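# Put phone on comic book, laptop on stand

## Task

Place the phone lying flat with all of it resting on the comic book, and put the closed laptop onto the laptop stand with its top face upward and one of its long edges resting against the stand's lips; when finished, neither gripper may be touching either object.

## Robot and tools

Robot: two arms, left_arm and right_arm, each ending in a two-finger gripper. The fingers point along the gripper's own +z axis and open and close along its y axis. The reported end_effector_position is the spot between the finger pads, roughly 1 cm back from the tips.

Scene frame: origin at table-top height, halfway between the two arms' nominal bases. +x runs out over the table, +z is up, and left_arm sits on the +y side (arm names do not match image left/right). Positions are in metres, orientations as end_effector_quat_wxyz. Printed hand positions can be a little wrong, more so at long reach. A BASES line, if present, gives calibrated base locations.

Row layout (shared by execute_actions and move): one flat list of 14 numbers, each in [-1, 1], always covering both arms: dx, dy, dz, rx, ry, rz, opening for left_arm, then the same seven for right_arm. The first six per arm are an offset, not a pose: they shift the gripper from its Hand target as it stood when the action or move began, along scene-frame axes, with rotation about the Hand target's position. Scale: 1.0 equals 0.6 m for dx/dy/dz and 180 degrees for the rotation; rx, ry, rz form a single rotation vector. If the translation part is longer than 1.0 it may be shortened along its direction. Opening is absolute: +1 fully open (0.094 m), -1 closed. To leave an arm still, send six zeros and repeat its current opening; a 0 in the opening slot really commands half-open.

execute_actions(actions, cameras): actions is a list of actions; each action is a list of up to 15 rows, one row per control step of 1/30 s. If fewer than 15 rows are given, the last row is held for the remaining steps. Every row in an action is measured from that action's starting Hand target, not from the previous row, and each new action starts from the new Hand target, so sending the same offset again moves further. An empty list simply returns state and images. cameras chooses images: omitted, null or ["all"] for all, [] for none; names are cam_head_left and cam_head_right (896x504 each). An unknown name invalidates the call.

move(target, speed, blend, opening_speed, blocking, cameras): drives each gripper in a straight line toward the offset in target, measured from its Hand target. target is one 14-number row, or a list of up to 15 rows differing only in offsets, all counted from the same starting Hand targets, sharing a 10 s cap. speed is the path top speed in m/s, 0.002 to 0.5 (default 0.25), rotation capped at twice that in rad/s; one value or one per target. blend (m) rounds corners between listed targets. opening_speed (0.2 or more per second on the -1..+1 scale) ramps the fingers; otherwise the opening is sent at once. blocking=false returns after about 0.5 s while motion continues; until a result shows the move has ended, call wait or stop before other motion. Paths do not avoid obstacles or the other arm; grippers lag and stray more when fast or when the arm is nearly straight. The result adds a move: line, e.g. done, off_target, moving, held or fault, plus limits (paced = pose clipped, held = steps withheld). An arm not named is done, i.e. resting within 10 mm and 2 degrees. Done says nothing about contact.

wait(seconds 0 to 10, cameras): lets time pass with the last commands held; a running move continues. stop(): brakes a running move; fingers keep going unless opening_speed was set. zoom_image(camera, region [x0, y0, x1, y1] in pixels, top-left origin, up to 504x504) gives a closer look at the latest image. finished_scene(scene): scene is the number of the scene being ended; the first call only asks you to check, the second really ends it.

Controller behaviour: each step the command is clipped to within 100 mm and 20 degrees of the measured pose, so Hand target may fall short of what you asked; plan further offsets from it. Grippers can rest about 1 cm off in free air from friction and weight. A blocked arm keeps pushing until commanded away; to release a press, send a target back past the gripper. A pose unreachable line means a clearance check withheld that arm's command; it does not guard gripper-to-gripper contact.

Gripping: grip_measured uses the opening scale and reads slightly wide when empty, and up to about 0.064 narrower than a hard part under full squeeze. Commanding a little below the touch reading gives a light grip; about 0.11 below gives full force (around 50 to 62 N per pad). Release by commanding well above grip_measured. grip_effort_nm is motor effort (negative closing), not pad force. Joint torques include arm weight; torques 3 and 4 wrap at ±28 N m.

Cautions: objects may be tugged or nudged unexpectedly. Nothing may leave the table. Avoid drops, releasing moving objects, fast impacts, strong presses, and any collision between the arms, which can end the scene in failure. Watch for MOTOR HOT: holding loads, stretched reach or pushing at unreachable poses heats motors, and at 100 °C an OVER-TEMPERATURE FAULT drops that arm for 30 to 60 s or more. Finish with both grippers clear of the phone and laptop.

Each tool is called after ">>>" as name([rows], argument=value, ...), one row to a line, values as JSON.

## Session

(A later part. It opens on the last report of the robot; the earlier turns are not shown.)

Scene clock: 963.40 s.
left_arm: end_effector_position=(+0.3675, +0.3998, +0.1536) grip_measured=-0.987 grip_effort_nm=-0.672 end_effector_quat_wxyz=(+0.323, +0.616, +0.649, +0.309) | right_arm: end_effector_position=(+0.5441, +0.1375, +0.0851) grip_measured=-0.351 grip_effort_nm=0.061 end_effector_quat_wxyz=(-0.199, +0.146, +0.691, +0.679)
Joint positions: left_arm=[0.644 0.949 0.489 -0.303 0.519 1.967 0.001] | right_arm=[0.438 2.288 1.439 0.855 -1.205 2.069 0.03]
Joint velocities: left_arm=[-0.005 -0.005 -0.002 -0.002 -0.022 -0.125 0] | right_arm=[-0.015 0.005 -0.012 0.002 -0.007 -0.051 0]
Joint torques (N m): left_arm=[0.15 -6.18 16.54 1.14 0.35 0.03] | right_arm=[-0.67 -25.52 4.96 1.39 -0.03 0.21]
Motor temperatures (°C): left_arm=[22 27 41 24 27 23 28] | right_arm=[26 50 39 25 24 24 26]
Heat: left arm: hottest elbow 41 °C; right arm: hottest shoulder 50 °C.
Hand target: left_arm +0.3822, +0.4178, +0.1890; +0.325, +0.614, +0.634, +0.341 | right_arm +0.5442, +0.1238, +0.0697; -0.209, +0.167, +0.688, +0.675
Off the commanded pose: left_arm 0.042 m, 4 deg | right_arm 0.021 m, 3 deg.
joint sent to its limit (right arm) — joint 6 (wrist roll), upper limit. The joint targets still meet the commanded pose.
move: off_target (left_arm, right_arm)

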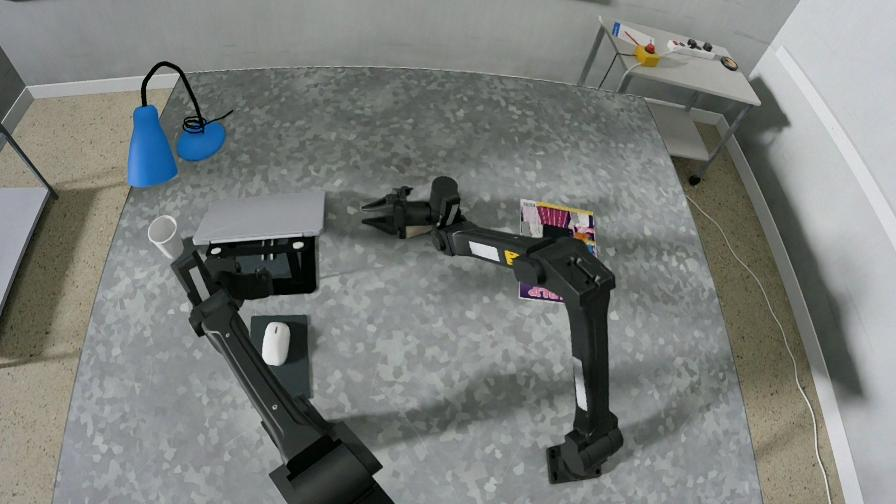

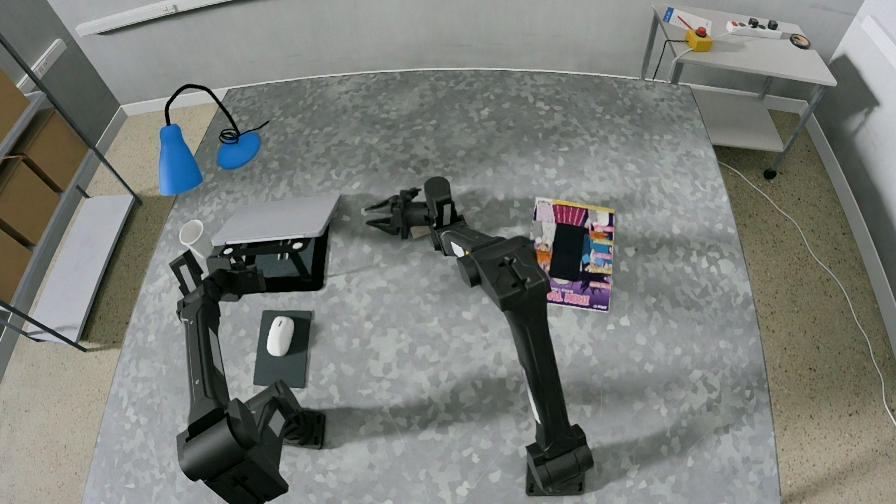

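>>> move(target=[-0.06,0.02,0.03,0,0,0,-1,0,0,0.0,0,0,0,-0.35], speed=0.1, cameras=["cam_head_left","cam_head_right"])

>>> zoom_image(camera="cam_head_right", region=[490, 170, 650, 330])

>>> zoom_image(camera="cam_head_left", region=[180, 170, 340, 310])

>>> zoom_image(camera="cam_head_right", region=[200, 170, 360, 310])

Scene clock: 974.80 s.
left_arm: end_effector_position=(+0.3349, +0.4118, +0.1664) grip_measured=-0.987 grip_effort_nm=-0.672 end_effector_quat_wxyz=(+0.326, +0.614, +0.652, +0.303) | right_arm: end_effector_position=(+0.5441, +0.1375, +0.0851) grip_measured=-0.351 grip_effort_nm=0.066 end_effector_quat_wxyz=(-0.199, +0.146, +0.691, +0.679)
Joint positions: left_arm=[0.773 0.878 0.502 -0.457 0.615 2.069 0.001] | right_arm=[0.438 2.288 1.439 0.855 -1.205 2.069 0.03]
Joint velocities: left_arm=[-0.015 -0.005 0.007 -0.007 0.007 -0.007 0] | right_arm=[-0.005 -0.005 -0.012 -0.022 -0.037 -0.037 -0.001]
Joint torques (N m): left_arm=[-0.21 -6.07 17.32 0.73 0.41 0.09] | right_arm=[-0.67 -25.52 4.9 1.4 -0.03 0.21]
Motor temperatures (°C): left_arm=[22 27 42 24 27 23 28] | right_arm=[26 50 39 25 24 24 26]
Heat: left arm: hottest elbow 42 °C; right arm: hottest shoulder 50 °C.
Hand target: left_arm +0.3465, +0.4304, +0.2069; +0.324, +0.614, +0.634, +0.341 | right_arm +0.5442, +0.1238, +0.0697; -0.209, +0.167, +0.688, +0.675
Off the commanded pose: left_arm 0.046 m, 5 deg | right_arm 0.021 m, 3 deg.
joint sent to its limit (right arm) — joint 6 (wrist roll), upper limit. The joint targets still meet the commanded pose.
move: off_target (left_arm, right_arm)

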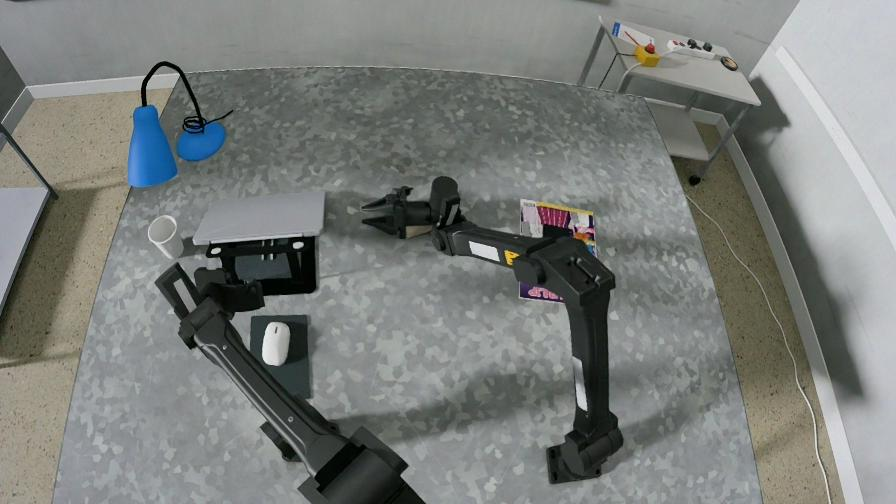

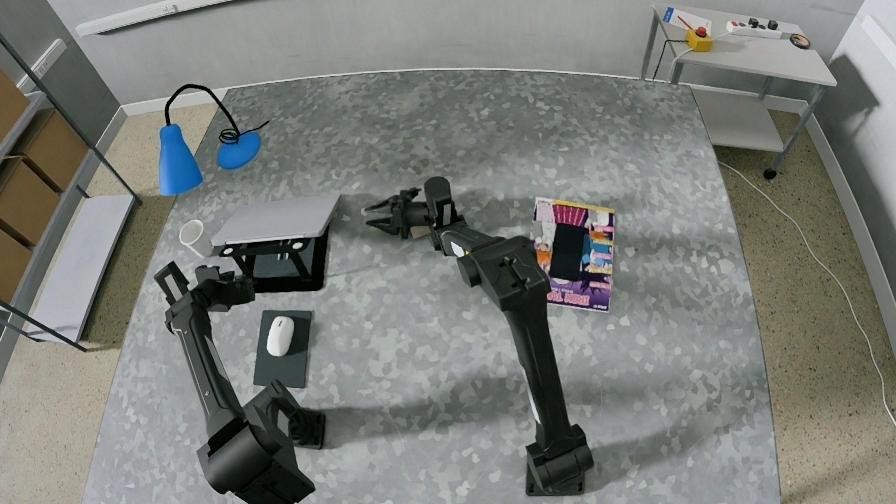

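Scaled by 3.150.

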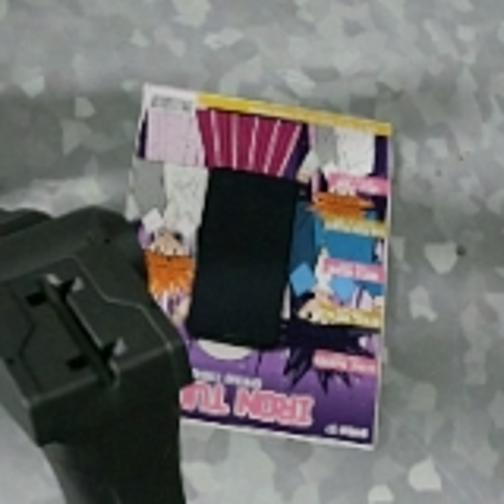

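Scaled by 3.150.

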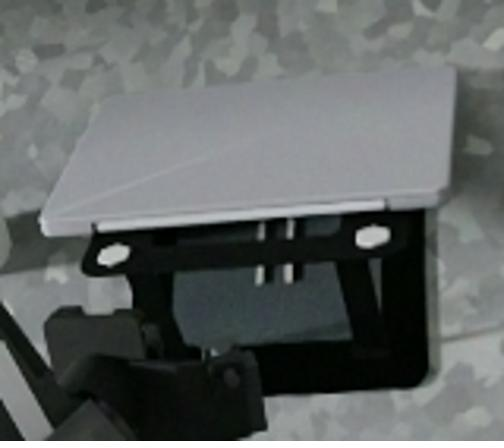

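Scaled by 3.150.

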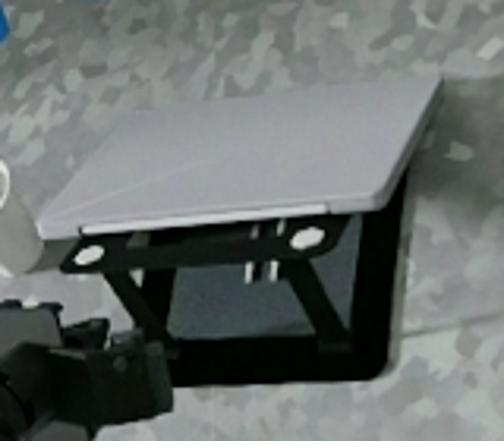

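>>> finished_scene(scene=2)

This call ended nothing. Check each condition of the task against the scene as it is now, look again where you are not sure, and mend what is not met. Then call finished_scene again.

>>> zoom_image(camera="cam_head_left", region=[205, 175, 265, 215])

>>> zoom_image(camera="cam_head_left", region=[265, 170, 335, 215])

>>> zoom_image(camera="cam_head_right", region=[235, 180, 295, 220])

>>> zoom_image(camera="cam_head_right", region=[290, 180, 350, 220])

Scaled by 8.400.

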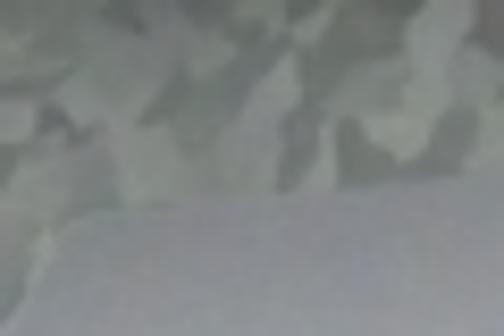

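Scaled by 7.200.

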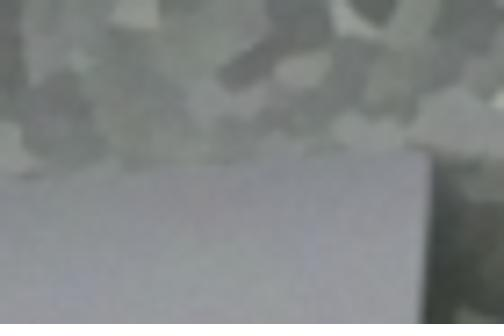

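Scaled by 8.400.

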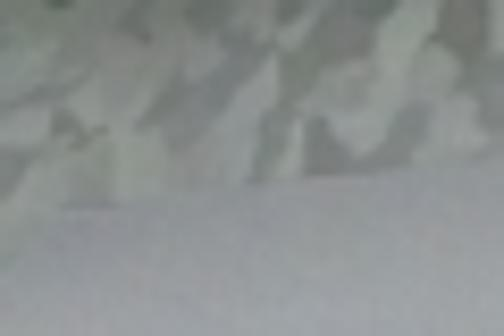

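Scaled by 8.400.

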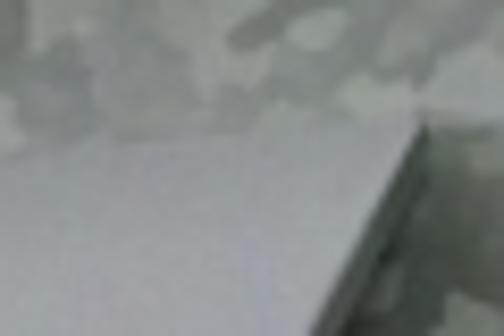

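>>> finished_scene(scene=2)

The scene is finished: the task was done.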